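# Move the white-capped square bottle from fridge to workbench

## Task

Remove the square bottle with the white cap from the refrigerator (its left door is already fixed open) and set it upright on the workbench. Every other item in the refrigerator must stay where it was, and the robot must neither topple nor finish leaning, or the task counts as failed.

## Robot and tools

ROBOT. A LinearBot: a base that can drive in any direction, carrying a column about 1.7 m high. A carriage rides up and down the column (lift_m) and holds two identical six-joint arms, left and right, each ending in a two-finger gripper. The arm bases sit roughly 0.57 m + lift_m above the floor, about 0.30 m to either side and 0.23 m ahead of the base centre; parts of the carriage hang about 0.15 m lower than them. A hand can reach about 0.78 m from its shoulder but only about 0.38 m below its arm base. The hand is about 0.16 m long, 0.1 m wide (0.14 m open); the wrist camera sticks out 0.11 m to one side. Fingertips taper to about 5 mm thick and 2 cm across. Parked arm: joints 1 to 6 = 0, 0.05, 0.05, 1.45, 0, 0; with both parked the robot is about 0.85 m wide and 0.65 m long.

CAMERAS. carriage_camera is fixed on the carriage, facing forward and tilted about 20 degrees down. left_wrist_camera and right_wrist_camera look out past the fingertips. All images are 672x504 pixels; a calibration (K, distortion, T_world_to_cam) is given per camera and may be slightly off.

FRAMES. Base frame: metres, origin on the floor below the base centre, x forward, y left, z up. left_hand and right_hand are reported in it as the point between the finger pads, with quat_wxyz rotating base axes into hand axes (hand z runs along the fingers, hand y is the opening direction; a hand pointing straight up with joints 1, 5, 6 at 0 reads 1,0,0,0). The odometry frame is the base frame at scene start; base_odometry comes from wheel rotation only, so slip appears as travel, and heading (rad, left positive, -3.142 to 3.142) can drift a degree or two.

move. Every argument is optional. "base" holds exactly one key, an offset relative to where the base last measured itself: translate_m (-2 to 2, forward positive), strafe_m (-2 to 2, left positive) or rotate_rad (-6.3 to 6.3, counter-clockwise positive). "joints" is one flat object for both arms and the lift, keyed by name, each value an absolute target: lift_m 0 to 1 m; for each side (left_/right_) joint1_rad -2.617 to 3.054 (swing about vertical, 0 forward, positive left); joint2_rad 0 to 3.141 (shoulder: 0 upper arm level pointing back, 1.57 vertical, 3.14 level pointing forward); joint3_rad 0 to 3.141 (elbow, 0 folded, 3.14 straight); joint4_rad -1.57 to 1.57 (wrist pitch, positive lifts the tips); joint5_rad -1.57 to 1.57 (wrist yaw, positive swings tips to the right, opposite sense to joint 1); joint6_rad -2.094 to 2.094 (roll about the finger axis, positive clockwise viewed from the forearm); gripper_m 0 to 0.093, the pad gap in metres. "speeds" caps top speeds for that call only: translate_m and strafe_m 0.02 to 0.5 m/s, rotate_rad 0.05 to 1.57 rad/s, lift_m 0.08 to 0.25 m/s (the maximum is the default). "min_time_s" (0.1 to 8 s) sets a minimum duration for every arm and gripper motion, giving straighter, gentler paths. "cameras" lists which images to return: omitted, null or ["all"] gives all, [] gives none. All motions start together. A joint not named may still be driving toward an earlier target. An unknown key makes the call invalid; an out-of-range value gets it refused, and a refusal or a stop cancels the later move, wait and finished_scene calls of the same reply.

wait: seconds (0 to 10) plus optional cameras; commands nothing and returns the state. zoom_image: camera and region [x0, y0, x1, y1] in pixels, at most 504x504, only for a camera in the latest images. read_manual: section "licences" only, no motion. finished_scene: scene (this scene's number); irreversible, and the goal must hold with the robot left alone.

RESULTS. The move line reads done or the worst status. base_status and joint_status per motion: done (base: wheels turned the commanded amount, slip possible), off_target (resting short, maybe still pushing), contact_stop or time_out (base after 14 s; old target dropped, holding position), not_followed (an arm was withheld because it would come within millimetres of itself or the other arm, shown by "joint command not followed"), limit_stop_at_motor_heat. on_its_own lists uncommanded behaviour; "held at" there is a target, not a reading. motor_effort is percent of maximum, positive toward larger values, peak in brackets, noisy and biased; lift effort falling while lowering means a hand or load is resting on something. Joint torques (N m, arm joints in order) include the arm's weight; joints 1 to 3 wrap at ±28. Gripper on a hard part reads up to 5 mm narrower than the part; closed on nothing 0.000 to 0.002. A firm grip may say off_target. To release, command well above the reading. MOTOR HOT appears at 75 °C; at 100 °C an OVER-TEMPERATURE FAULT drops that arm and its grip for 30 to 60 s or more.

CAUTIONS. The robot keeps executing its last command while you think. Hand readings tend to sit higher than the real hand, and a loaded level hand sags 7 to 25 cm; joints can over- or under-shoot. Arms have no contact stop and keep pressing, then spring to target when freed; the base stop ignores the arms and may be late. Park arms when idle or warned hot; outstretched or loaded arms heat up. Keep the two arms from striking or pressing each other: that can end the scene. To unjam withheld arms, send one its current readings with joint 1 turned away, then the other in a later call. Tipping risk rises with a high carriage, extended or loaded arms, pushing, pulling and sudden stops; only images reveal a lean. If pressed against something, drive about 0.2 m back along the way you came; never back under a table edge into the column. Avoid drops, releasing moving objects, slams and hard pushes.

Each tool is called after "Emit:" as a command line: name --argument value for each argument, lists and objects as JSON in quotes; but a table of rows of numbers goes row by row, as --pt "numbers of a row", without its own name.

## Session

Emit:
move

Scene clock: 0.00 s.
Joint torques (N m): no reading
base_odometry: x=+0.000 y=+0.000 heading=+0.000
base_status: not commanded
joint_positions: lift_m=+0.300 left_joint1_rad=-0.007 left_joint2_rad=+0.050 left_joint3_rad=+0.032 left_joint4_rad=+1.420 left_joint5_rad=+0.044 left_joint6_rad=+0.030 left_gripper_m=+0.09396 right_joint1_rad=+0.008 right_joint2_rad=+0.053 right_joint3_rad=+0.060 right_joint4_rad=+1.485 right_joint5_rad=+0.002 right_joint6_rad=-0.014 right_gripper_m=+0.09396
joint_status: not commanded
motor_effort: lift_m=+24 drive_wheels=-1
left_hand: x=+0.2762 y=+0.2938 z=+1.2770 quat_wxyz=(+0.996, +0.024, +0.083, +0.010) (m; base frame)
right_hand: x=+0.2532 y=-0.3019 z=+1.2865 quat_wxyz=(+0.999, +0.001, +0.040, -0.003) (m; base frame)
pictures: carriage_camera, left_wrist_camera, right_wrist_camera
camera_calibration:
carriage_camera: T_world_to_cam=[[0.0454457, -0.998547, 0.0289474, -0.039313], [-0.353787, -0.0431872, -0.934329, 1.22887], [0.934221, 0.03222, -0.355235, 0.336645], [0, 0, 0, 1]] pos_world=[0.122044, 0.00296896, 1.2689]
left_wrist_camera: T_world_to_cam=[[-0.015181, -0.999148, -0.0383812, 0.34547], [0.682506, 0.0176978, -0.730666, 0.738714], [0.730722, -0.0372876, 0.681656, -0.938003], [0, 0, 0, 1]] pos_world=[0.186488, 0.297126, 1.19241]
right_wrist_camera: T_world_to_cam=[[0.0306207, -0.998955, 0.0339222, -0.351459], [0.748529, 0.000427049, -0.663102, 0.666306], [0.662394, 0.0456964, 0.74776, -0.992872], [0, 0, 0, 1]] pos_world=[0.169685, -0.306006, 1.19618]

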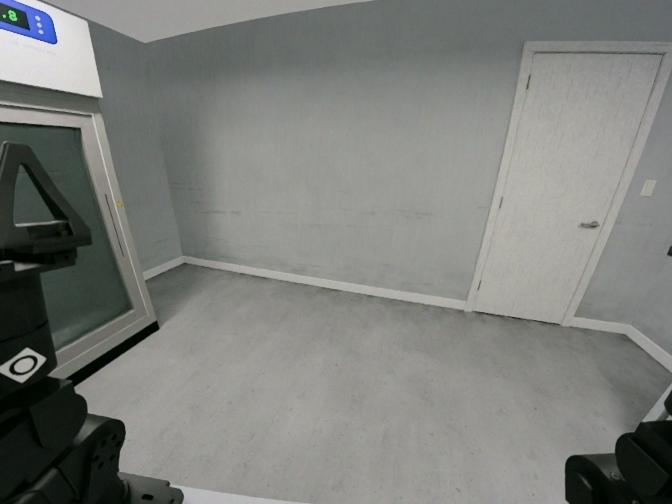

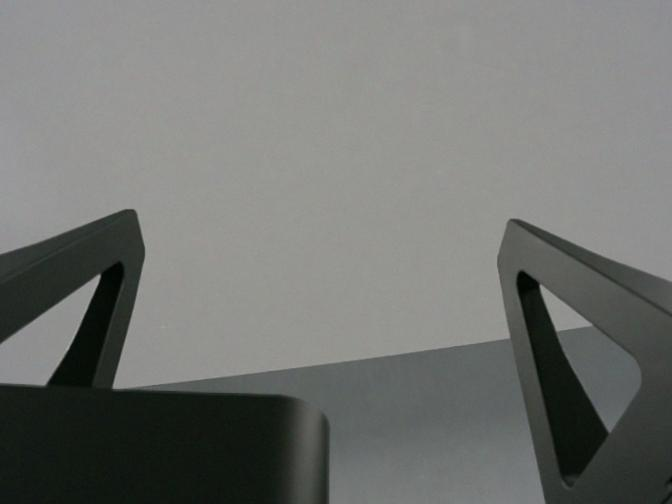

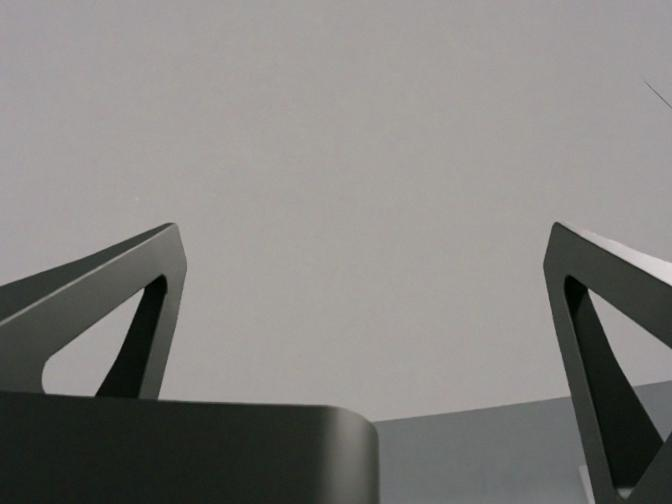

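Emit:
move --base '{"rotate_rad": 1.37}' --joints '{"lift_m": 0.55}' --cameras '["carriage_camera"]'

Emit:
zoom_image --camera "carriage_camera" --region '[150, 80, 402, 332]'

Scene clock: 19.30 s.
Joint torques (N m): left_arm=[0.34 3.75 4.98 0.03 -0.07 0] | right_arm=[0.05 3.34 6.04 -0.3 -0.02 -0.16]
move: done
base_odometry: x=+0.000 y=+0.000 heading=+1.370
base_status: done
joint_positions: lift_m=+0.550 left_joint1_rad=-0.007 left_joint2_rad=+0.050 left_joint3_rad=+0.032 left_joint4_rad=+1.420 left_joint5_rad=+0.044 left_joint6_rad=+0.030 left_gripper_m=+0.09397 right_joint1_rad=+0.008 right_joint2_rad=+0.053 right_joint3_rad=+0.060 right_joint4_rad=+1.484 right_joint5_rad=+0.002 right_joint6_rad=-0.014 right_gripper_m=+0.09397
joint_status: all done
motor_effort: lift_m=+26(32) drive_wheels=+6(13)
left_hand: x=+0.2764 y=+0.2938 z=+1.5267 quat_wxyz=(+0.996, +0.024, +0.084, +0.010) (m; base frame)
right_hand: x=+0.2533 y=-0.3019 z=+1.5363 quat_wxyz=(+0.999, +0.001, +0.040, -0.003) (m; base frame)
pictures: carriage_camera
camera_calibration:
carriage_camera: T_world_to_cam=[[0.0454457, -0.998547, 0.0289474, -0.0465447], [-0.353787, -0.0431872, -0.934329, 1.46229], [0.934221, 0.03222, -0.355235, 0.425391], [0, 0, 0, 1]] pos_world=[0.122044, 0.00296896, 1.51872]

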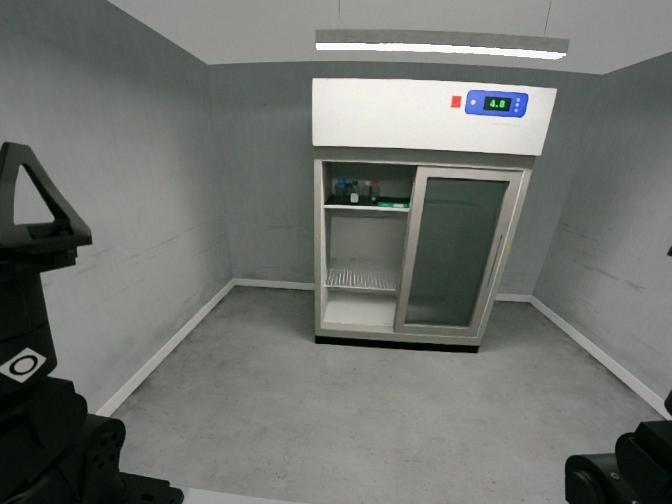

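Scaled by 2.000 from the camera's 672x504 image, which has a finer 960x720 frame.

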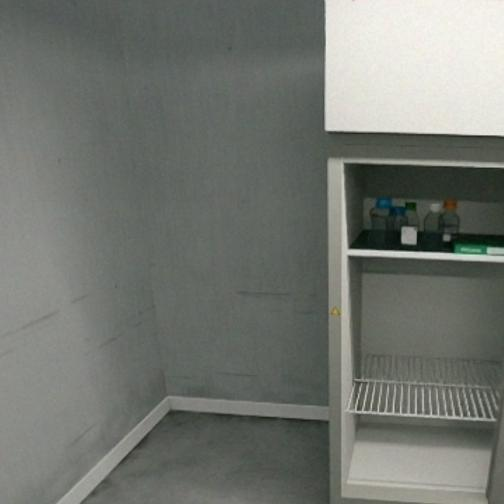

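Emit:
move --base '{"rotate_rad": -0.0226}' --joints '{"lift_m": 0.602, "right_joint1_rad": 0, "right_joint2_rad": 1.9635, "right_joint3_rad": 1.115, "right_joint4_rad": 1.023, "right_joint5_rad": 0, "right_joint6_rad": 0, "right_gripper_m": 0.065}' --min_time_s 2.0 --cameras '[]'

Emit:
move --base '{"strafe_m": 0.2}' --cameras '[]'

Emit:
move --base '{"translate_m": 0.6}' --speeds '{"translate_m": 0.4}' --cameras '["carriage_camera", "right_wrist_camera"]'

Scene clock: 59.73 s.
Joint torques (N m): left_arm=[0.32 3.73 4.97 0.03 -0.06 0] | right_arm=[-0.81 -7.45 9.43 1.81 -0.04 -0.04]
move: done
base_odometry: x=+0.000 y=+0.000 heading=+1.347
base_status: done
joint_positions: lift_m=+0.602 left_joint1_rad=-0.007 left_joint2_rad=+0.050 left_joint3_rad=+0.032 left_joint4_rad=+1.420 left_joint5_rad=+0.044 left_joint6_rad=+0.030 left_gripper_m=+0.09397 right_joint1_rad=+0.008 right_joint2_rad=+1.947 right_joint3_rad=+1.088 right_joint4_rad=+1.021 right_joint5_rad=+0.002 right_joint6_rad=-0.011 right_gripper_m=+0.06507
joint_status: all done
motor_effort: lift_m=+26(32) drive_wheels=+1(6)
left_hand: x=+0.2764 y=+0.2938 z=+1.5788 quat_wxyz=(+0.996, +0.024, +0.084, +0.010) (m; base frame)
right_hand: x=+0.7979 y=-0.2973 z=+1.4067 quat_wxyz=(+0.762, -0.005, +0.647, -0.002) (m; base frame)
pictures: none
No camera images: "cameras" was empty.

Scene clock: 62.00 s.
Joint torques (N m): left_arm=[0.32 3.73 4.96 0.03 -0.07 0] | right_arm=[-0.36 -7.49 9.44 1.81 -0.03 -0.04]
move: done
base_odometry: x=-0.195 y=+0.044 heading=+1.348
base_status: done
joint_positions: lift_m=+0.602 left_joint1_rad=-0.007 left_joint2_rad=+0.050 left_joint3_rad=+0.032 left_joint4_rad=+1.420 left_joint5_rad=+0.044 left_joint6_rad=+0.030 left_gripper_m=+0.09397 right_joint1_rad=+0.005 right_joint2_rad=+1.947 right_joint3_rad=+1.088 right_joint4_rad=+1.021 right_joint5_rad=+0.001 right_joint6_rad=-0.011 right_gripper_m=+0.06507
joint_status: not commanded
motor_effort: lift_m=+25(26) drive_wheels=-9(14)
left_hand: x=+0.2764 y=+0.2938 z=+1.5788 quat_wxyz=(+0.996, +0.024, +0.084, +0.010) (m; base frame)
right_hand: x=+0.7979 y=-0.2993 z=+1.4067 quat_wxyz=(+0.762, -0.005, +0.647, -0.003) (m; base frame)
pictures: none
No camera images: "cameras" was empty.

Scene clock: 65.47 s.
Joint torques (N m): left_arm=[0.34 3.71 5.07 0.05 -0.07 0] | right_arm=[-0.39 -7.49 9.44 1.85 -0.03 -0.04]
move: done
base_odometry: x=-0.063 y=+0.629 heading=+1.349
base_status: done
joint_positions: lift_m=+0.602 left_joint1_rad=-0.007 left_joint2_rad=+0.050 left_joint3_rad=+0.032 left_joint4_rad=+1.418 left_joint5_rad=+0.044 left_joint6_rad=+0.030 left_gripper_m=+0.09397 right_joint1_rad=+0.005 right_joint2_rad=+1.947 right_joint3_rad=+1.088 right_joint4_rad=+1.018 right_joint5_rad=+0.001 right_joint6_rad=-0.011 right_gripper_m=+0.06507
joint_status: not commanded
motor_effort: lift_m=+26(26) drive_wheels=-5(13)
left_hand: x=+0.2767 y=+0.2938 z=+1.5787 quat_wxyz=(+0.996, +0.024, +0.085, +0.010) (m; base frame)
right_hand: x=+0.7981 y=-0.2993 z=+1.4062 quat_wxyz=(+0.761, -0.005, +0.648, -0.003) (m; base frame)
pictures: carriage_camera, right_wrist_camera
camera_calibration:
carriage_camera: T_world_to_cam=[[0.0454457, -0.998547, 0.0289474, -0.0480504], [-0.353787, -0.0431872, -0.934329, 1.51089], [0.934221, 0.03222, -0.355235, 0.443868], [0, 0, 0, 1]] pos_world=[0.122044, 0.00296896, 1.57073]
right_wrist_camera: T_world_to_cam=[[0.0446058, -0.998859, -0.0170641, -0.308971], [-0.467302, -0.00576495, -0.884079, 1.61701], [0.882972, 0.0474091, -0.467026, 0.089289], [0, 0, 0, 1]] pos_world=[0.690575, -0.30353, 1.46599]

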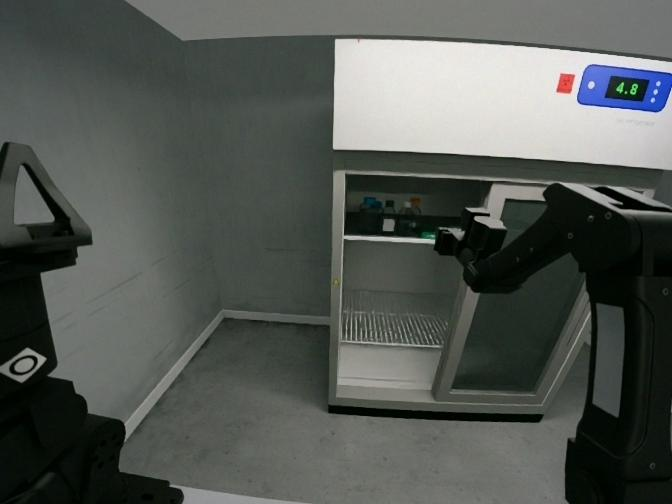

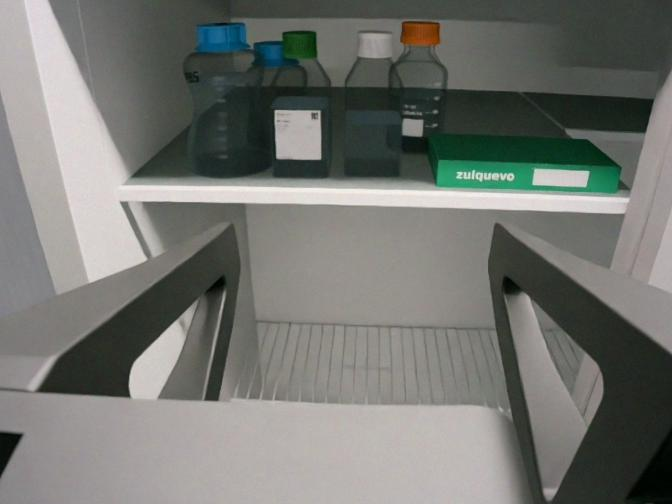

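Emit:
move --base '{"strafe_m": -0.014}' --joints '{"lift_m": 0.598}' --cameras '[]'

Emit:
move --base '{"translate_m": 0.41}' --speeds '{"translate_m": 0.22}' --cameras '["right_wrist_camera"]'

Scene clock: 109.60 s.
Joint torques (N m): left_arm=[0.32 3.75 4.97 0.04 -0.07 0] | right_arm=[-0.05 -7.61 9.09 1.86 -0.03 -0.04]
move: done
base_odometry: x=-0.049 y=+0.627 heading=+1.349
base_status: done
joint_positions: lift_m=+0.598 left_joint1_rad=-0.007 left_joint2_rad=+0.050 left_joint3_rad=+0.032 left_joint4_rad=+1.418 left_joint5_rad=+0.044 left_joint6_rad=+0.030 left_gripper_m=+0.09397 right_joint1_rad=+0.001 right_joint2_rad=+1.948 right_joint3_rad=+1.091 right_joint4_rad=+1.017 right_joint5_rad=+0.001 right_joint6_rad=-0.010 right_gripper_m=+0.06507
joint_status: all done
motor_effort: lift_m=+21(22) drive_wheels=-3(8)
left_hand: x=+0.2767 y=+0.2938 z=+1.5753 quat_wxyz=(+0.996, +0.024, +0.084, +0.010) (m; base frame)
right_hand: x=+0.7987 y=-0.3013 z=+1.4030 quat_wxyz=(+0.761, -0.003, +0.648, -0.004) (m; base frame)
pictures: none
No camera images: "cameras" was empty.

Scene clock: 112.70 s.
Joint torques (N m): left_arm=[0.32 3.75 4.96 0.03 -0.07 0] | right_arm=[0.02 -7.57 9.13 1.84 -0.03 -0.04]
move: done
base_odometry: x=+0.041 y=+1.026 heading=+1.348
base_status: done
joint_positions: lift_m=+0.598 left_joint1_rad=-0.007 left_joint2_rad=+0.050 left_joint3_rad=+0.032 left_joint4_rad=+1.418 left_joint5_rad=+0.044 left_joint6_rad=+0.030 left_gripper_m=+0.09397 right_joint1_rad=+0.001 right_joint2_rad=+1.948 right_joint3_rad=+1.091 right_joint4_rad=+1.017 right_joint5_rad=+0.001 right_joint6_rad=-0.010 right_gripper_m=+0.06507
joint_status: not commanded
motor_effort: lift_m=+21(21) drive_wheels=-4(12)
left_hand: x=+0.2767 y=+0.2938 z=+1.5753 quat_wxyz=(+0.996, +0.024, +0.084, +0.010) (m; base frame)
right_hand: x=+0.7986 y=-0.3013 z=+1.4032 quat_wxyz=(+0.762, -0.003, +0.648, -0.004) (m; base frame)
pictures: right_wrist_camera
camera_calibration:
right_wrist_camera: T_world_to_cam=[[0.0412517, -0.998998, -0.0173336, -0.30812], [-0.466307, -0.00390635, -0.884614, 1.61513], [0.883661, 0.0445746, -0.466001, 0.0846558], [0, 0, 0, 1]] pos_world=[0.691051, -0.305275, 1.46288]

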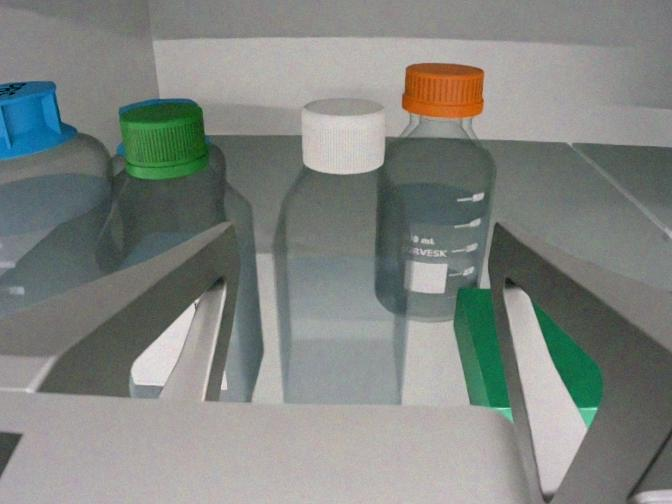

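Emit:
move --base '{"strafe_m": 0.012}' --joints '{"lift_m": 0.584}' --cameras '[]'

Emit:
move --base '{"translate_m": 0.1}' --speeds '{"translate_m": 0.12}' --cameras '["right_wrist_camera"]'

Scene clock: 139.30 s.
Joint torques (N m): left_arm=[0.35 3.75 5.03 0.04 -0.06 0] | right_arm=[-0.12 -8.06 8.64 1.87 -0.03 -0.05]
move: done
base_odometry: x=+0.030 y=+1.029 heading=+1.348
base_status: done
joint_positions: lift_m=+0.584 left_joint1_rad=-0.007 left_joint2_rad=+0.050 left_joint3_rad=+0.032 left_joint4_rad=+1.419 left_joint5_rad=+0.045 left_joint6_rad=+0.030 left_gripper_m=+0.09397 right_joint1_rad=+0.002 right_joint2_rad=+1.953 right_joint3_rad=+1.096 right_joint4_rad=+1.015 right_joint5_rad=+0.001 right_joint6_rad=-0.010 right_gripper_m=+0.06507
joint_status: all done
motor_effort: lift_m=+21(22) drive_wheels=-4(10)
left_hand: x=+0.2766 y=+0.2937 z=+1.5613 quat_wxyz=(+0.996, +0.024, +0.084, +0.010) (m; base frame)
right_hand: x=+0.8000 y=-0.3009 z=+1.3879 quat_wxyz=(+0.761, -0.004, +0.649, -0.003) (m; base frame)
pictures: none
No camera images: "cameras" was empty.

Scene clock: 140.90 s.
Joint torques (N m): left_arm=[0.31 3.74 5.12 0.06 -0.07 0.01] | right_arm=[-0.12 -8.05 8.68 1.87 -0.03 -0.05]
move: done
base_odometry: x=+0.051 y=+1.127 heading=+1.349
base_status: done
joint_positions: lift_m=+0.584 left_joint1_rad=-0.007 left_joint2_rad=+0.050 left_joint3_rad=+0.032 left_joint4_rad=+1.418 left_joint5_rad=+0.045 left_joint6_rad=+0.030 left_gripper_m=+0.09397 right_joint1_rad=+0.002 right_joint2_rad=+1.953 right_joint3_rad=+1.096 right_joint4_rad=+1.016 right_joint5_rad=+0.001 right_joint6_rad=-0.010 right_gripper_m=+0.06507
joint_status: not commanded
motor_effort: lift_m=+21(21) drive_wheels=-4(10)
left_hand: x=+0.2767 y=+0.2937 z=+1.5612 quat_wxyz=(+0.996, +0.024, +0.084, +0.010) (m; base frame)
right_hand: x=+0.8000 y=-0.3009 z=+1.3881 quat_wxyz=(+0.761, -0.004, +0.649, -0.003) (m; base frame)
pictures: right_wrist_camera
camera_calibration:
right_wrist_camera: T_world_to_cam=[[0.0419808, -0.998967, -0.0174106, -0.30847], [-0.46799, -0.00426487, -0.883723, 1.6024], [0.882736, 0.0452474, -0.467686, 0.0797072], [0, 0, 0, 1]] pos_world=[0.692496, -0.304924, 1.44798]

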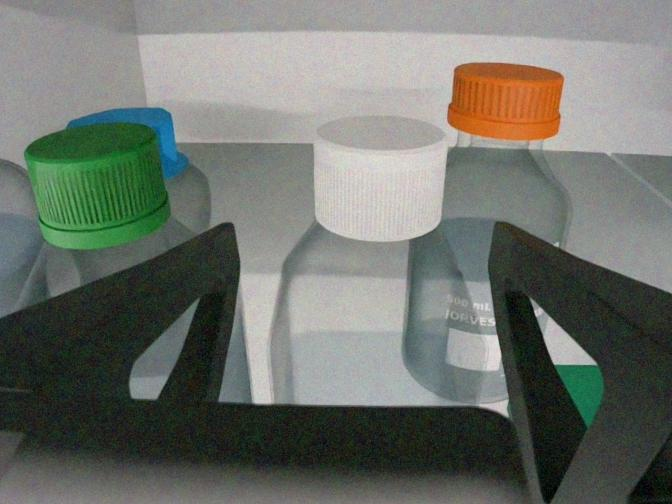

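Emit:
move --base '{"strafe_m": -0.006}' --cameras '[]'

Emit:
move --base '{"translate_m": 0.054}' --speeds '{"translate_m": 0.08}' --cameras '["right_wrist_camera"]'

Scene clock: 163.57 s.
Joint torques (N m): left_arm=[0.32 3.71 5 0.05 -0.08 -0.01] | right_arm=[0.21 -8.09 8.73 1.86 -0.02 -0.05]
move: done
base_odometry: x=+0.057 y=+1.125 heading=+1.349
base_status: done
joint_positions: lift_m=+0.584 left_joint1_rad=-0.007 left_joint2_rad=+0.050 left_joint3_rad=+0.032 left_joint4_rad=+1.418 left_joint5_rad=+0.045 left_joint6_rad=+0.030 left_gripper_m=+0.09397 right_joint1_rad=-0.002 right_joint2_rad=+1.953 right_joint3_rad=+1.096 right_joint4_rad=+1.016 right_joint5_rad=+0.000 right_joint6_rad=-0.010 right_gripper_m=+0.06507
joint_status: not commanded
motor_effort: lift_m=+21(21) drive_wheels=+5(8)
left_hand: x=+0.2767 y=+0.2937 z=+1.5612 quat_wxyz=(+0.996, +0.024, +0.084, +0.010) (m; base frame)
right_hand: x=+0.8000 y=-0.3028 z=+1.3881 quat_wxyz=(+0.761, -0.003, +0.649, -0.005) (m; base frame)
pictures: none
No camera images: "cameras" was empty.

Scene clock: 164.83 s.
Joint torques (N m): left_arm=[0.34 3.74 5.05 0.01 -0.08 0] | right_arm=[0.25 -8.1 8.66 1.86 -0.02 -0.05]
move: done
base_odometry: x=+0.069 y=+1.178 heading=+1.348
base_status: done
joint_positions: lift_m=+0.584 left_joint1_rad=-0.007 left_joint2_rad=+0.050 left_joint3_rad=+0.032 left_joint4_rad=+1.419 left_joint5_rad=+0.045 left_joint6_rad=+0.030 left_gripper_m=+0.09397 right_joint1_rad=-0.002 right_joint2_rad=+1.953 right_joint3_rad=+1.096 right_joint4_rad=+1.017 right_joint5_rad=+0.000 right_joint6_rad=-0.010 right_gripper_m=+0.06507
joint_status: not commanded
motor_effort: lift_m=+21(21) drive_wheels=-4(12)
left_hand: x=+0.2765 y=+0.2937 z=+1.5613 quat_wxyz=(+0.996, +0.024, +0.084, +0.010) (m; base frame)
right_hand: x=+0.7999 y=-0.3028 z=+1.3883 quat_wxyz=(+0.761, -0.003, +0.648, -0.005) (m; base frame)
pictures: right_wrist_camera
camera_calibration:
right_wrist_camera: T_world_to_cam=[[0.0389403, -0.999091, -0.0173192, -0.308077], [-0.467327, -0.00288892, -0.88408, 1.60292], [0.883227, 0.0425201, -0.467015, 0.0777557], [0, 0, 0, 1]] pos_world=[0.692408, -0.306473, 1.44809]

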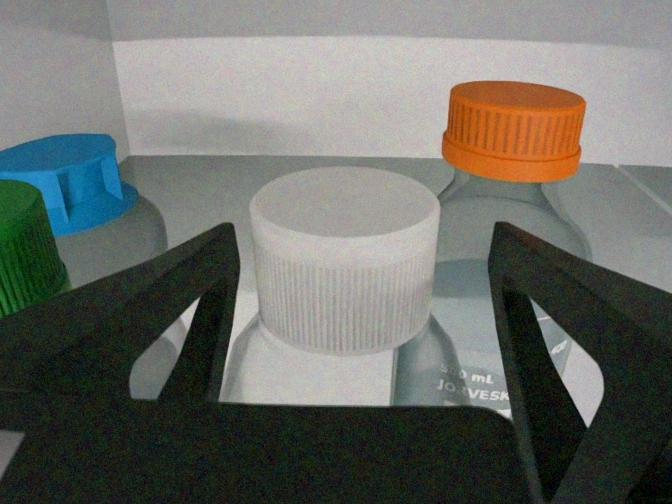

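Emit:
move --joints '{"right_joint1_rad": 0.011}' --cameras '["right_wrist_camera"]'

Scene clock: 183.43 s.
Joint torques (N m): left_arm=[0.34 3.73 5.01 0.03 -0.08 0] | right_arm=[0.75 -8.06 8.66 1.85 -0.02 -0.05]
move: done
base_odometry: x=+0.069 y=+1.178 heading=+1.348
base_status: not commanded
joint_positions: lift_m=+0.584 left_joint1_rad=-0.007 left_joint2_rad=+0.050 left_joint3_rad=+0.032 left_joint4_rad=+1.419 left_joint5_rad=+0.045 left_joint6_rad=+0.030 left_gripper_m=+0.09397 right_joint1_rad=+0.004 right_joint2_rad=+1.953 right_joint3_rad=+1.096 right_joint4_rad=+1.017 right_joint5_rad=+0.000 right_joint6_rad=-0.010 right_gripper_m=+0.06507
joint_status: all done
motor_effort: lift_m=+21(21) drive_wheels=-4(7)
left_hand: x=+0.2765 y=+0.2937 z=+1.5613 quat_wxyz=(+0.996, +0.024, +0.084, +0.010) (m; base frame)
right_hand: x=+0.7999 y=-0.2995 z=+1.3883 quat_wxyz=(+0.761, -0.004, +0.648, -0.002) (m; base frame)
pictures: right_wrist_camera
camera_calibration:
right_wrist_camera: T_world_to_cam=[[0.0446566, -0.998852, -0.0173192, -0.309336], [-0.467303, -0.00556297, -0.88408, 1.60211], [0.882969, 0.0475733, -0.467015, 0.0793404], [0, 0, 0, 1]] pos_world=[0.692428, -0.303843, 1.44809]

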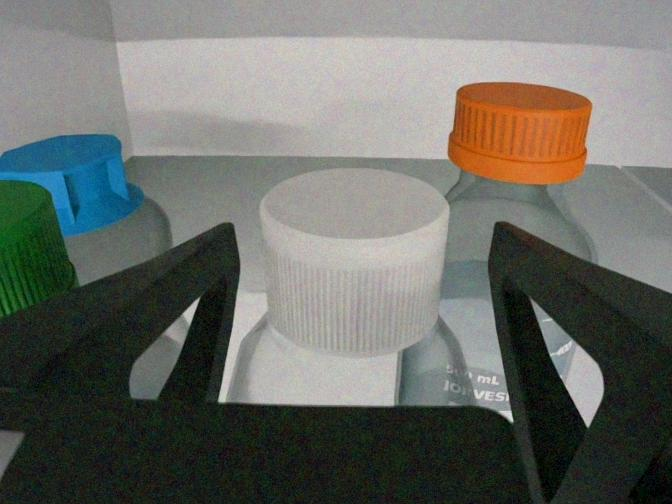

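Emit:
move --joints '{"right_gripper_m": 0.034}' --min_time_s 2.5 --cameras '["right_wrist_camera"]'

Scene clock: 194.33 s.
Joint torques (N m): left_arm=[0.32 3.75 4.97 0.03 -0.08 0] | right_arm=[0.79 -8.09 8.66 1.86 -0.02 -0.08]
move: off_target
base_odometry: x=+0.069 y=+1.178 heading=+1.348
base_status: not commanded
joint_positions: lift_m=+0.584 left_joint1_rad=-0.007 left_joint2_rad=+0.050 left_joint3_rad=+0.032 left_joint4_rad=+1.419 left_joint5_rad=+0.045 left_joint6_rad=+0.030 left_gripper_m=+0.09397 right_joint1_rad=+0.004 right_joint2_rad=+1.953 right_joint3_rad=+1.096 right_joint4_rad=+1.017 right_joint5_rad=+0.000 right_joint6_rad=-0.007 right_gripper_m=+0.04173
joint_status: right_gripper_m off_target (ended at +0.04176, target +0.03400)
motor_effort: lift_m=+21(21) drive_wheels=-4(6)
left_hand: x=+0.2765 y=+0.2937 z=+1.5613 quat_wxyz=(+0.996, +0.024, +0.084, +0.010) (m; base frame)
right_hand: x=+0.7999 y=-0.2995 z=+1.3883 quat_wxyz=(+0.761, -0.003, +0.648, -0.001) (m; base frame)
pictures: right_wrist_camera
camera_calibration:
right_wrist_camera: T_world_to_cam=[[0.0451408, -0.998774, -0.0203291, -0.305521], [-0.46731, -0.00312584, -0.884088, 1.60285], [0.88294, 0.0494084, -0.466878, 0.0797235], [0, 0, 0, 1]] pos_world=[0.692431, -0.304075, 1.44807]

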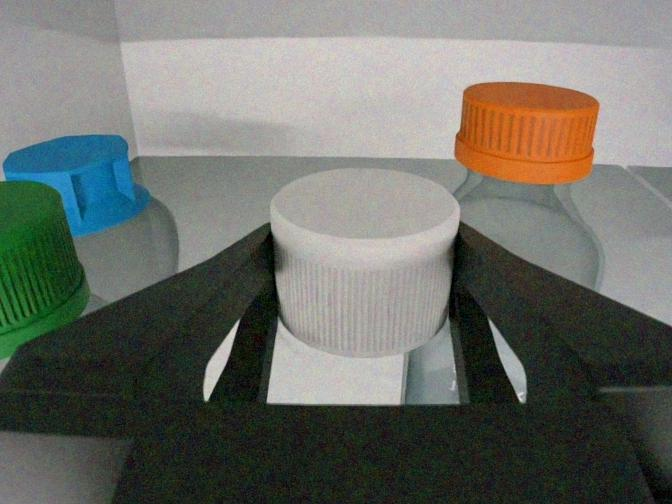

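Emit:
move --joints '{"lift_m": 0.612, "right_joint4_rad": 1.09}' --speeds '{"lift_m": 0.08}' --min_time_s 0.8 --cameras '[]'

Emit:
move --joints '{"lift_m": 0.628, "right_joint4_rad": 1.11}' --speeds '{"lift_m": 0.08}' --min_time_s 0.5 --cameras '["carriage_camera", "right_wrist_camera"]'

Emit:
zoom_image --camera "carriage_camera" --region '[330, 170, 560, 330]'

Scene clock: 209.50 s.
Joint torques (N m): left_arm=[0.34 3.74 4.97 0.03 -0.08 0] | right_arm=[0.77 -9.09 8.69 2.96 -0.02 -0.08]
move: off_target
base_odometry: x=+0.069 y=+1.178 heading=+1.348
base_status: not commanded
joint_positions: lift_m=+0.612 left_joint1_rad=-0.007 left_joint2_rad=+0.050 left_joint3_rad=+0.032 left_joint4_rad=+1.419 left_joint5_rad=+0.045 left_joint6_rad=+0.030 left_gripper_m=+0.09397 right_joint1_rad=+0.004 right_joint2_rad=+1.964 right_joint3_rad=+1.096 right_joint4_rad=+0.969 right_joint5_rad=+0.000 right_joint6_rad=-0.007 right_gripper_m=+0.04173
joint_status: right_joint4_rad off_target (ended at +0.969, target +1.090); the others done
motor_effort: lift_m=+26(31) drive_wheels=+3(7)
left_hand: x=+0.2765 y=+0.2937 z=+1.5887 quat_wxyz=(+0.996, +0.024, +0.084, +0.010) (m; base frame)
right_hand: x=+0.8028 y=-0.2995 z=+1.3984 quat_wxyz=(+0.742, -0.004, +0.670, -0.001) (m; base frame)
pictures: none
No camera images: "cameras" was empty.

Scene clock: 210.30 s.
Joint torques (N m): left_arm=[0.34 3.74 4.97 0.03 -0.08 0] | right_arm=[0.77 -9.62 8.65 2.91 -0.02 -0.08]
move: off_target
base_odometry: x=+0.069 y=+1.178 heading=+1.348
base_status: not commanded
joint_positions: lift_m=+0.628 left_joint1_rad=-0.007 left_joint2_rad=+0.050 left_joint3_rad=+0.032 left_joint4_rad=+1.419 left_joint5_rad=+0.045 left_joint6_rad=+0.030 left_gripper_m=+0.09397 right_joint1_rad=+0.004 right_joint2_rad=+1.971 right_joint3_rad=+1.096 right_joint4_rad=+0.995 right_joint5_rad=+0.000 right_joint6_rad=-0.007 right_gripper_m=+0.04172
joint_status: right_joint4_rad off_target (ended at +0.995, target +1.110); the others done
motor_effort: lift_m=+26(32) drive_wheels=+3(6)
left_hand: x=+0.2765 y=+0.2937 z=+1.6047 quat_wxyz=(+0.996, +0.024, +0.084, +0.010) (m; base frame)
right_hand: x=+0.8029 y=-0.2995 z=+1.4169 quat_wxyz=(+0.748, -0.004, +0.663, -0.001) (m; base frame)
pictures: carriage_camera, right_wrist_camera
camera_calibration:
carriage_camera: T_world_to_cam=[[0.0454457, -0.998547, 0.0289474, -0.0488007], [-0.353787, -0.0431872, -0.934329, 1.5351], [0.934221, 0.03222, -0.355235, 0.453075], [0, 0, 0, 1]] pos_world=[0.122044, 0.00296896, 1.59665]
right_wrist_camera: T_world_to_cam=[[0.0443188, -0.998777, -0.0219174, -0.302152], [-0.501348, -0.00325928, -0.86524, 1.63019], [0.86411, 0.0493346, -0.500879, 0.153745], [0, 0, 0, 1]] pos_world=[0.69783, -0.304054, 1.48089]

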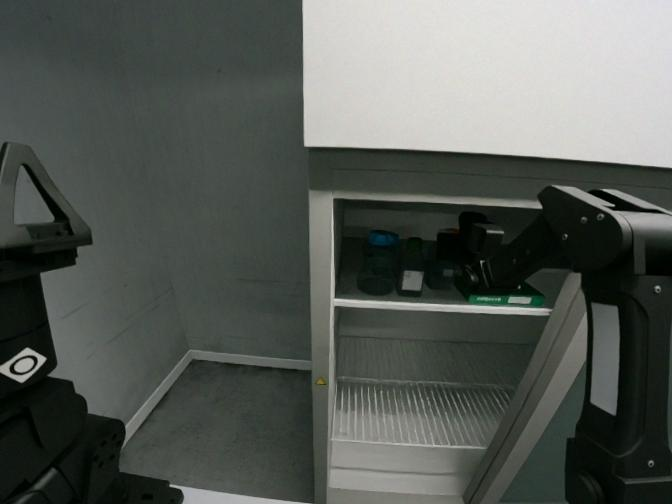

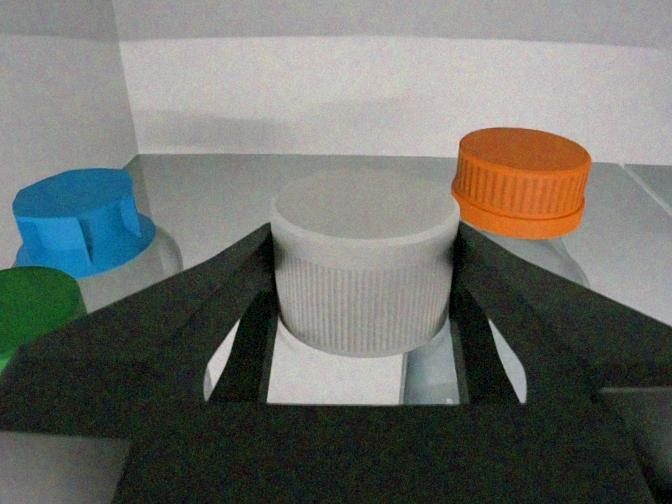

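Scaled by 2.191 from the camera's 672x504 image, which has a finer 960x720 frame.

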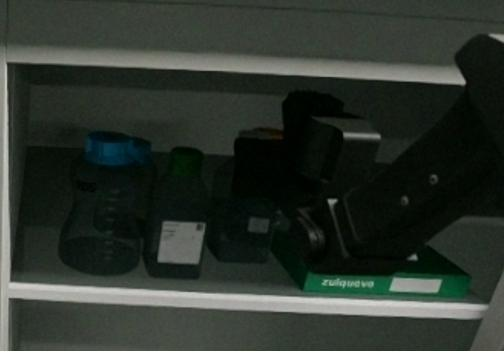

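Emit:
move --base '{"translate_m": -0.12}' --speeds '{"translate_m": 0.1}' --cameras '["carriage_camera"]'

Emit:
move --base '{"translate_m": -0.42}' --speeds '{"translate_m": 0.25}' --cameras '["carriage_camera"]'

Scene clock: 259.20 s.
Joint torques (N m): left_arm=[0.34 3.75 4.97 0.04 -0.07 0] | right_arm=[0.77 -9.73 8.62 2.87 -0.02 -0.08]
move: done
base_odometry: x=+0.043 y=+1.061 heading=+1.348
base_status: done
joint_positions: lift_m=+0.628 left_joint1_rad=-0.007 left_joint2_rad=+0.050 left_joint3_rad=+0.032 left_joint4_rad=+1.419 left_joint5_rad=+0.045 left_joint6_rad=+0.030 left_gripper_m=+0.09397 right_joint1_rad=+0.004 right_joint2_rad=+1.971 right_joint3_rad=+1.096 right_joint4_rad=+0.997 right_joint5_rad=+0.000 right_joint6_rad=-0.007 right_gripper_m=+0.04172
joint_status: not commanded
motor_effort: lift_m=+26(26) drive_wheels=-2(11)
left_hand: x=+0.2765 y=+0.2937 z=+1.6047 quat_wxyz=(+0.996, +0.024, +0.084, +0.010) (m; base frame)
right_hand: x=+0.8029 y=-0.2993 z=+1.4174 quat_wxyz=(+0.749, -0.004, +0.662, -0.001) (m; base frame)
pictures: carriage_camera
camera_calibration:
carriage_camera: T_world_to_cam=[[0.0454457, -0.998547, 0.0289474, -0.0488007], [-0.353787, -0.0431872, -0.934329, 1.5351], [0.934221, 0.03222, -0.355235, 0.453075], [0, 0, 0, 1]] pos_world=[0.122044, 0.00296896, 1.59665]

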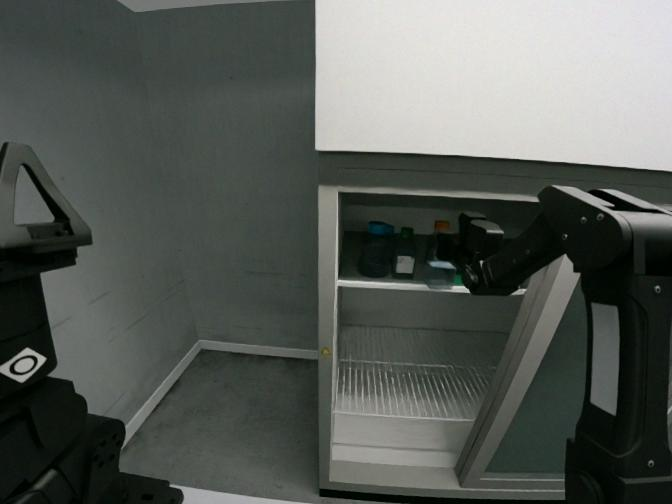

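Scene clock: 262.17 s.
Joint torques (N m): left_arm=[0.35 3.74 4.92 0.05 -0.07 0] | right_arm=[0.72 -9.62 8.62 2.87 -0.02 -0.08]
move: done
base_odometry: x=-0.050 y=+0.651 heading=+1.348
base_status: done
joint_positions: lift_m=+0.628 left_joint1_rad=-0.007 left_joint2_rad=+0.050 left_joint3_rad=+0.032 left_joint4_rad=+1.418 left_joint5_rad=+0.045 left_joint6_rad=+0.030 left_gripper_m=+0.09397 right_joint1_rad=+0.004 right_joint2_rad=+1.971 right_joint3_rad=+1.096 right_joint4_rad=+0.997 right_joint5_rad=+0.000 right_joint6_rad=-0.007 right_gripper_m=+0.04172
joint_status: not commanded
motor_effort: lift_m=+26(26) drive_wheels=-1(12)
left_hand: x=+0.2767 y=+0.2937 z=+1.6046 quat_wxyz=(+0.996, +0.024, +0.084, +0.010) (m; base frame)
right_hand: x=+0.8029 y=-0.2993 z=+1.4175 quat_wxyz=(+0.749, -0.004, +0.662, -0.001) (m; base frame)
pictures: carriage_camera
camera_calibration:
carriage_camera: T_world_to_cam=[[0.0454457, -0.998547, 0.0289474, -0.0488007], [-0.353787, -0.0431872, -0.934329, 1.5351], [0.934221, 0.03222, -0.355235, 0.453075], [0, 0, 0, 1]] pos_world=[0.122044, 0.00296896, 1.59665]

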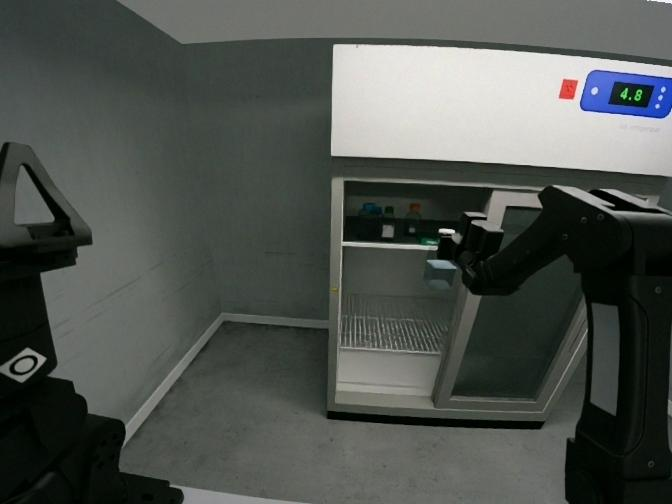

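Emit:
move --base '{"rotate_rad": -3.1416}' --joints '{"lift_m": 0.4}' --speeds '{"rotate_rad": 0.7, "lift_m": 0.12}' --cameras '["carriage_camera"]'

Scene clock: 282.77 s.
Joint torques (N m): left_arm=[0.32 3.75 4.97 0.05 -0.07 0] | right_arm=[0.5 -10.02 8.61 2.93 -0.03 -0.11]
move: done
base_odometry: x=-0.049 y=+0.651 heading=-1.793
base_status: done
joint_positions: lift_m=+0.400 left_joint1_rad=-0.007 left_joint2_rad=+0.050 left_joint3_rad=+0.032 left_joint4_rad=+1.418 left_joint5_rad=+0.045 left_joint6_rad=+0.030 left_gripper_m=+0.09398 right_joint1_rad=+0.007 right_joint2_rad=+1.975 right_joint3_rad=+1.096 right_joint4_rad=+0.992 right_joint5_rad=+0.000 right_joint6_rad=-0.006 right_gripper_m=+0.04172
joint_status: all done
motor_effort: lift_m=+22(24) drive_wheels=+3(14)
left_hand: x=+0.2767 y=+0.2937 z=+1.3771 quat_wxyz=(+0.996, +0.024, +0.084, +0.010) (m; base frame)
right_hand: x=+0.8035 y=-0.2978 z=+1.1865 quat_wxyz=(+0.746, -0.004, +0.666, +0.000) (m; base frame)
pictures: carriage_camera
camera_calibration:
carriage_camera: T_world_to_cam=[[0.0454457, -0.998547, 0.0289474, -0.0422157], [-0.353787, -0.0431872, -0.934329, 1.32256], [0.934221, 0.03222, -0.355235, 0.372266], [0, 0, 0, 1]] pos_world=[0.122044, 0.00296896, 1.36917]

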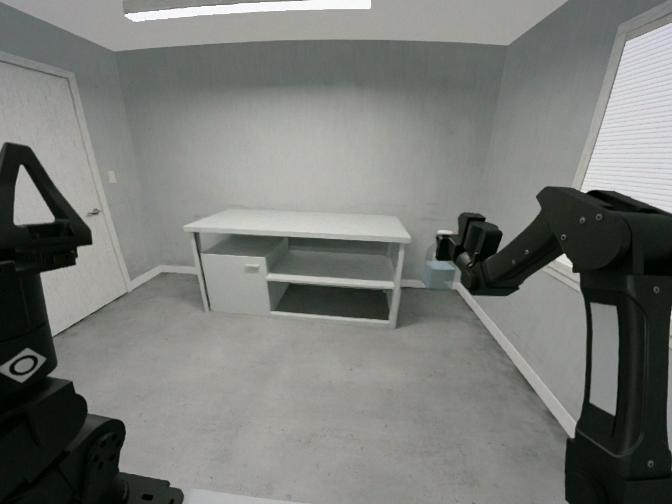

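Emit:
move --base '{"strafe_m": 0.12}' --speeds '{"strafe_m": 0.2}' --cameras '[]'

Emit:
move --base '{"translate_m": 0.9}' --joints '{"lift_m": 0.34}' --speeds '{"translate_m": 0.3, "lift_m": 0.08}' --cameras '["carriage_camera"]'

Scene clock: 314.40 s.
Joint torques (N m): left_arm=[0.32 3.74 4.98 0.04 -0.08 0] | right_arm=[-0.09 -10.04 8.59 2.91 -0.02 -0.11]
move: done
base_odometry: x=+0.068 y=+0.625 heading=-1.794
base_status: done
joint_positions: lift_m=+0.400 left_joint1_rad=-0.007 left_joint2_rad=+0.050 left_joint3_rad=+0.032 left_joint4_rad=+1.418 left_joint5_rad=+0.046 left_joint6_rad=+0.030 left_gripper_m=+0.09398 right_joint1_rad=+0.012 right_joint2_rad=+1.975 right_joint3_rad=+1.096 right_joint4_rad=+0.994 right_joint5_rad=+0.000 right_joint6_rad=-0.005 right_gripper_m=+0.04172
joint_status: not commanded
motor_effort: lift_m=+22(22) drive_wheels=-9(12)
left_hand: x=+0.2766 y=+0.2936 z=+1.3771 quat_wxyz=(+0.996, +0.024, +0.084, +0.010) (m; base frame)
right_hand: x=+0.8034 y=-0.2947 z=+1.1870 quat_wxyz=(+0.747, -0.006, +0.665, +0.003) (m; base frame)
pictures: none
No camera images: "cameras" was empty.

Scene clock: 318.97 s.
Joint torques (N m): left_arm=[0.32 3.74 4.97 0.03 -0.07 0] | right_arm=[-0.12 -9.96 8.64 2.9 -0.02 -0.1]
move: done
base_odometry: x=-0.131 y=-0.253 heading=-1.793
base_status: done
joint_positions: lift_m=+0.340 left_joint1_rad=-0.007 left_joint2_rad=+0.050 left_joint3_rad=+0.032 left_joint4_rad=+1.418 left_joint5_rad=+0.046 left_joint6_rad=+0.030 left_gripper_m=+0.09398 right_joint1_rad=+0.012 right_joint2_rad=+1.975 right_joint3_rad=+1.096 right_joint4_rad=+0.996 right_joint5_rad=+0.000 right_joint6_rad=-0.005 right_gripper_m=+0.04172
joint_status: all done
motor_effort: lift_m=+22(24) drive_wheels=-6(15)
left_hand: x=+0.2766 y=+0.2936 z=+1.3171 quat_wxyz=(+0.996, +0.024, +0.084, +0.010) (m; base frame)
right_hand: x=+0.8034 y=-0.2947 z=+1.1275 quat_wxyz=(+0.748, -0.006, +0.664, +0.003) (m; base frame)
pictures: carriage_camera
camera_calibration:
carriage_camera: T_world_to_cam=[[0.0454457, -0.998547, 0.0289474, -0.0404782], [-0.353787, -0.0431872, -0.934329, 1.26648], [0.934221, 0.03222, -0.355235, 0.350943], [0, 0, 0, 1]] pos_world=[0.122044, 0.00296896, 1.30915]

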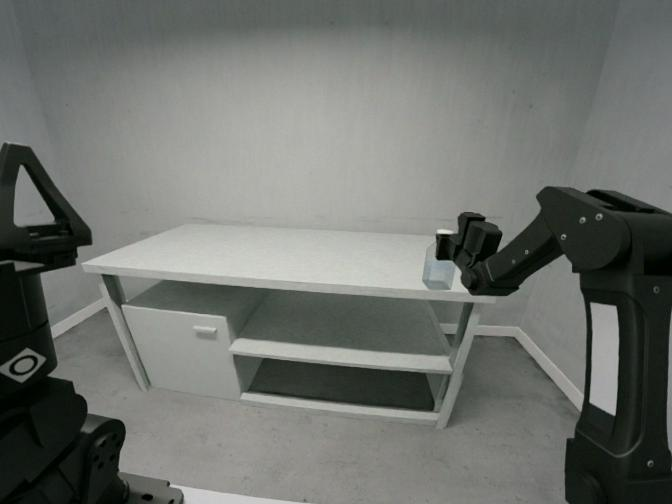

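Emit:
move --base '{"translate_m": 0.28}' --speeds '{"translate_m": 0.15}' --cameras '["carriage_camera"]'

Emit:
move --joints '{"lift_m": 0.285}' --speeds '{"lift_m": 0.08}' --cameras '["carriage_camera"]'

Scene clock: 341.83 s.
Joint torques (N m): left_arm=[0.31 3.75 4.96 0.04 -0.08 -0.01] | right_arm=[-0.1 -10.07 8.57 2.88 -0.02 -0.1]
move: done
base_odometry: x=-0.192 y=-0.526 heading=-1.793
base_status: done
joint_positions: lift_m=+0.340 left_joint1_rad=-0.007 left_joint2_rad=+0.050 left_joint3_rad=+0.032 left_joint4_rad=+1.419 left_joint5_rad=+0.046 left_joint6_rad=+0.030 left_gripper_m=+0.09398 right_joint1_rad=+0.012 right_joint2_rad=+1.975 right_joint3_rad=+1.096 right_joint4_rad=+0.997 right_joint5_rad=+0.000 right_joint6_rad=-0.005 right_gripper_m=+0.04172
joint_status: not commanded
motor_effort: lift_m=+22(22) drive_wheels=-4(13)
left_hand: x=+0.2766 y=+0.2936 z=+1.3171 quat_wxyz=(+0.996, +0.024, +0.084, +0.010) (m; base frame)
right_hand: x=+0.8033 y=-0.2947 z=+1.1276 quat_wxyz=(+0.748, -0.006, +0.664, +0.003) (m; base frame)
pictures: carriage_camera
camera_calibration:
carriage_camera: T_world_to_cam=[[0.0454457, -0.998547, 0.0289474, -0.0404782], [-0.353787, -0.0431872, -0.934329, 1.26648], [0.934221, 0.03222, -0.355235, 0.350943], [0, 0, 0, 1]] pos_world=[0.122044, 0.00296896, 1.30915]

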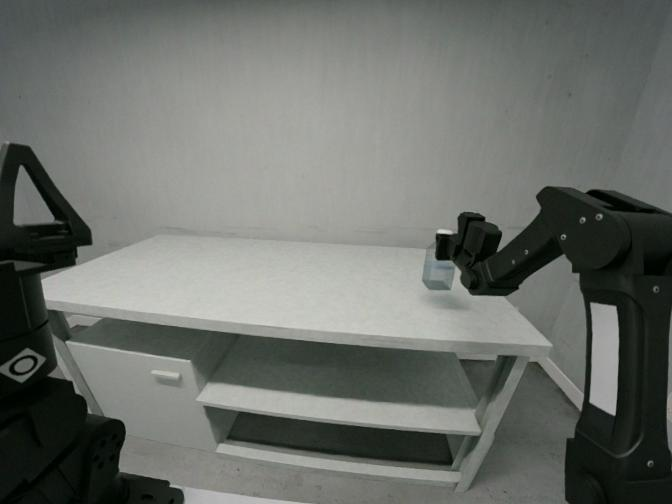

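Scene clock: 343.03 s.
Joint torques (N m): left_arm=[0.31 3.77 5 0.03 -0.07 0] | right_arm=[-0.08 -10.09 8.64 2.9 -0.02 -0.1]
move: done
base_odometry: x=-0.192 y=-0.526 heading=-1.793
base_status: not commanded
joint_positions: lift_m=+0.285 left_joint1_rad=-0.007 left_joint2_rad=+0.050 left_joint3_rad=+0.032 left_joint4_rad=+1.419 left_joint5_rad=+0.046 left_joint6_rad=+0.030 left_gripper_m=+0.09398 right_joint1_rad=+0.012 right_joint2_rad=+1.975 right_joint3_rad=+1.096 right_joint4_rad=+0.995 right_joint5_rad=+0.000 right_joint6_rad=-0.005 right_gripper_m=+0.04172
joint_status: all done
motor_effort: lift_m=+22(23) drive_wheels=-2(7)
left_hand: x=+0.2766 y=+0.2936 z=+1.2622 quat_wxyz=(+0.996, +0.024, +0.084, +0.010) (m; base frame)
right_hand: x=+0.8034 y=-0.2947 z=+1.0721 quat_wxyz=(+0.747, -0.006, +0.665, +0.003) (m; base frame)
pictures: carriage_camera
camera_calibration:
carriage_camera: T_world_to_cam=[[0.0454457, -0.998547, 0.0289474, -0.0388876], [-0.353787, -0.0431872, -0.934329, 1.21514], [0.934221, 0.03222, -0.355235, 0.331424], [0, 0, 0, 1]] pos_world=[0.122044, 0.00296896, 1.2542]

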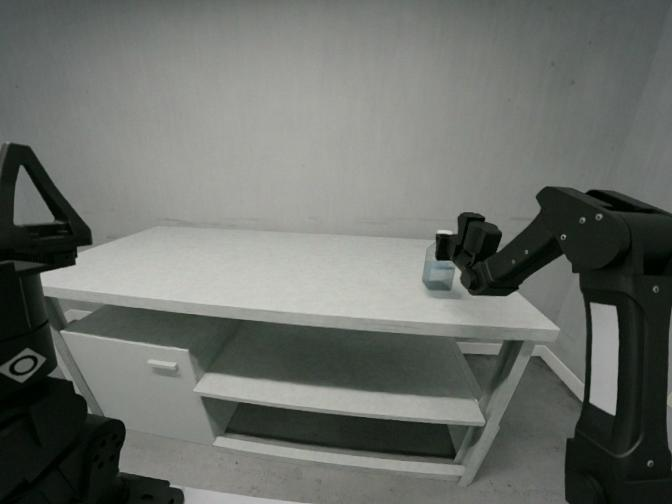

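Emit:
move --joints '{"lift_m": 0.267}' --speeds '{"lift_m": 0.08}' --cameras '[]'

Emit:
move --joints '{"lift_m": 0.258}' --speeds '{"lift_m": 0.08}' --cameras '[]'

Emit:
move --joints '{"lift_m": 0.251}' --speeds '{"lift_m": 0.08}' --cameras '["carriage_camera", "right_wrist_camera"]'

Scene clock: 353.17 s.
Joint torques (N m): left_arm=[0.32 3.78 5.08 0.04 -0.07 0] | right_arm=[-0.1 -10.06 8.61 2.91 -0.02 -0.1]
move: done
base_odometry: x=-0.192 y=-0.526 heading=-1.793
base_status: not commanded
joint_positions: lift_m=+0.267 left_joint1_rad=-0.007 left_joint2_rad=+0.050 left_joint3_rad=+0.032 left_joint4_rad=+1.419 left_joint5_rad=+0.046 left_joint6_rad=+0.030 left_gripper_m=+0.09398 right_joint1_rad=+0.012 right_joint2_rad=+1.975 right_joint3_rad=+1.096 right_joint4_rad=+0.994 right_joint5_rad=+0.000 right_joint6_rad=-0.005 right_gripper_m=+0.04172
joint_status: all done
motor_effort: lift_m=+22(22) drive_wheels=-2(7)
left_hand: x=+0.2766 y=+0.2936 z=+1.2442 quat_wxyz=(+0.996, +0.024, +0.084, +0.010) (m; base frame)
right_hand: x=+0.8035 y=-0.2947 z=+1.0537 quat_wxyz=(+0.747, -0.006, +0.665, +0.003) (m; base frame)
pictures: none
No camera images: "cameras" was empty.

Scene clock: 353.80 s.
Joint torques (N m): left_arm=[0.32 3.75 4.96 0.03 -0.08 0] | right_arm=[-0.09 -10.21 8.59 2.89 -0.02 -0.1]
move: done
base_odometry: x=-0.192 y=-0.526 heading=-1.793
base_status: not commanded
joint_positions: lift_m=+0.258 left_joint1_rad=-0.007 left_joint2_rad=+0.050 left_joint3_rad=+0.032 left_joint4_rad=+1.419 left_joint5_rad=+0.046 left_joint6_rad=+0.030 left_gripper_m=+0.09398 right_joint1_rad=+0.012 right_joint2_rad=+1.976 right_joint3_rad=+1.096 right_joint4_rad=+0.996 right_joint5_rad=+0.000 right_joint6_rad=-0.005 right_gripper_m=+0.04172
joint_status: all done
motor_effort: lift_m=+22(23) drive_wheels=+2(6)
left_hand: x=+0.2765 y=+0.2936 z=+1.2352 quat_wxyz=(+0.996, +0.024, +0.084, +0.010) (m; base frame)
right_hand: x=+0.8036 y=-0.2947 z=+1.0445 quat_wxyz=(+0.747, -0.006, +0.665, +0.003) (m; base frame)
pictures: none
No camera images: "cameras" was empty.

Scene clock: 354.37 s.
Joint torques (N m): left_arm=[0.32 3.78 4.98 0.03 -0.07 0] | right_arm=[-0.05 -10.21 8.59 2.84 -0.02 -0.1]
move: done
base_odometry: x=-0.192 y=-0.526 heading=-1.793
base_status: not commanded
joint_positions: lift_m=+0.251 left_joint1_rad=-0.007 left_joint2_rad=+0.050 left_joint3_rad=+0.032 left_joint4_rad=+1.420 left_joint5_rad=+0.046 left_joint6_rad=+0.030 left_gripper_m=+0.09398 right_joint1_rad=+0.012 right_joint2_rad=+1.977 right_joint3_rad=+1.096 right_joint4_rad=+1.004 right_joint5_rad=+0.000 right_joint6_rad=-0.005 right_gripper_m=+0.04172
joint_status: all done
motor_effort: lift_m=+22(24) drive_wheels=+4(6)
left_hand: x=+0.2764 y=+0.2936 z=+1.2282 quat_wxyz=(+0.996, +0.024, +0.084, +0.010) (m; base frame)
right_hand: x=+0.8034 y=-0.2947 z=+1.0393 quat_wxyz=(+0.749, -0.006, +0.662, +0.003) (m; base frame)
pictures: carriage_camera, right_wrist_camera
camera_calibration:
carriage_camera: T_world_to_cam=[[0.0454457, -0.998547, 0.0289474, -0.0379034], [-0.353787, -0.0431872, -0.934329, 1.18338], [0.934221, 0.03222, -0.355235, 0.319347], [0, 0, 0, 1]] pos_world=[0.122044, 0.00296896, 1.2202]
right_wrist_camera: T_world_to_cam=[[0.0533694, -0.998295, -0.0236534, -0.310925], [-0.499006, -0.00614466, -0.866577, 1.30231], [0.864953, 0.0580519, -0.498483, -0.0366457], [0, 0, 0, 1]] pos_world=[0.698153, -0.300265, 1.10293]

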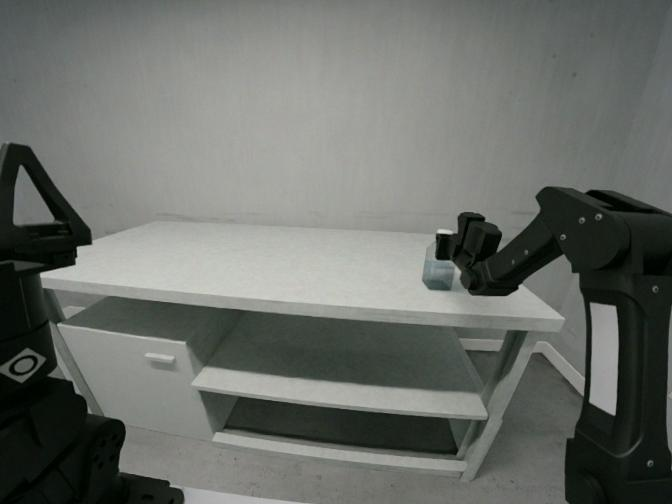

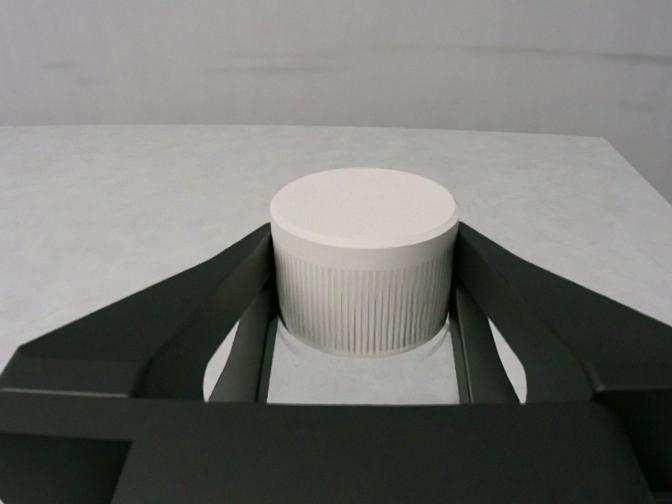

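Emit:
move --joints '{"lift_m": 0.246}' --speeds '{"lift_m": 0.08}' --cameras '[]'

Emit:
move --joints '{"lift_m": 0.241}' --speeds '{"lift_m": 0.08}' --cameras '[]'

Scene clock: 361.40 s.
Joint torques (N m): left_arm=[0.32 3.74 5.01 0.02 -0.08 0] | right_arm=[-0.09 -10.17 8.65 2.67 -0.02 -0.1]
move: done
base_odometry: x=-0.192 y=-0.526 heading=-1.793
base_status: not commanded
joint_positions: lift_m=+0.246 left_joint1_rad=-0.007 left_joint2_rad=+0.050 left_joint3_rad=+0.032 left_joint4_rad=+1.420 left_joint5_rad=+0.046 left_joint6_rad=+0.030 left_gripper_m=+0.09398 right_joint1_rad=+0.012 right_joint2_rad=+1.977 right_joint3_rad=+1.096 right_joint4_rad=+1.019 right_joint5_rad=+0.000 right_joint6_rad=-0.005 right_gripper_m=+0.04172
joint_status: all done
motor_effort: lift_m=+21(22) drive_wheels=-4(5)
left_hand: x=+0.2764 y=+0.2936 z=+1.2233 quat_wxyz=(+0.996, +0.024, +0.084, +0.010) (m; base frame)
right_hand: x=+0.8029 y=-0.2947 z=+1.0380 quat_wxyz=(+0.754, -0.006, +0.657, +0.003) (m; base frame)
pictures: none
No camera images: "cameras" was empty.

Scene clock: 361.83 s.
Joint torques (N m): left_arm=[0.31 3.75 4.97 0.02 -0.08 0] | right_arm=[-0.08 -10.17 8.65 2.5 -0.02 -0.1]
move: done
base_odometry: x=-0.192 y=-0.526 heading=-1.793
base_status: not commanded
joint_positions: lift_m=+0.241 left_joint1_rad=-0.007 left_joint2_rad=+0.050 left_joint3_rad=+0.032 left_joint4_rad=+1.420 left_joint5_rad=+0.046 left_joint6_rad=+0.030 left_gripper_m=+0.09398 right_joint1_rad=+0.012 right_joint2_rad=+1.977 right_joint3_rad=+1.096 right_joint4_rad=+1.036 right_joint5_rad=+0.000 right_joint6_rad=-0.005 right_gripper_m=+0.04172
joint_status: all done
motor_effort: lift_m=+21(21) drive_wheels=+5(5)
left_hand: x=+0.2764 y=+0.2936 z=+1.2183 quat_wxyz=(+0.996, +0.024, +0.084, +0.010) (m; base frame)
right_hand: x=+0.8023 y=-0.2947 z=+1.0371 quat_wxyz=(+0.760, -0.006, +0.650, +0.003) (m; base frame)
pictures: none
No camera images: "cameras" was empty.


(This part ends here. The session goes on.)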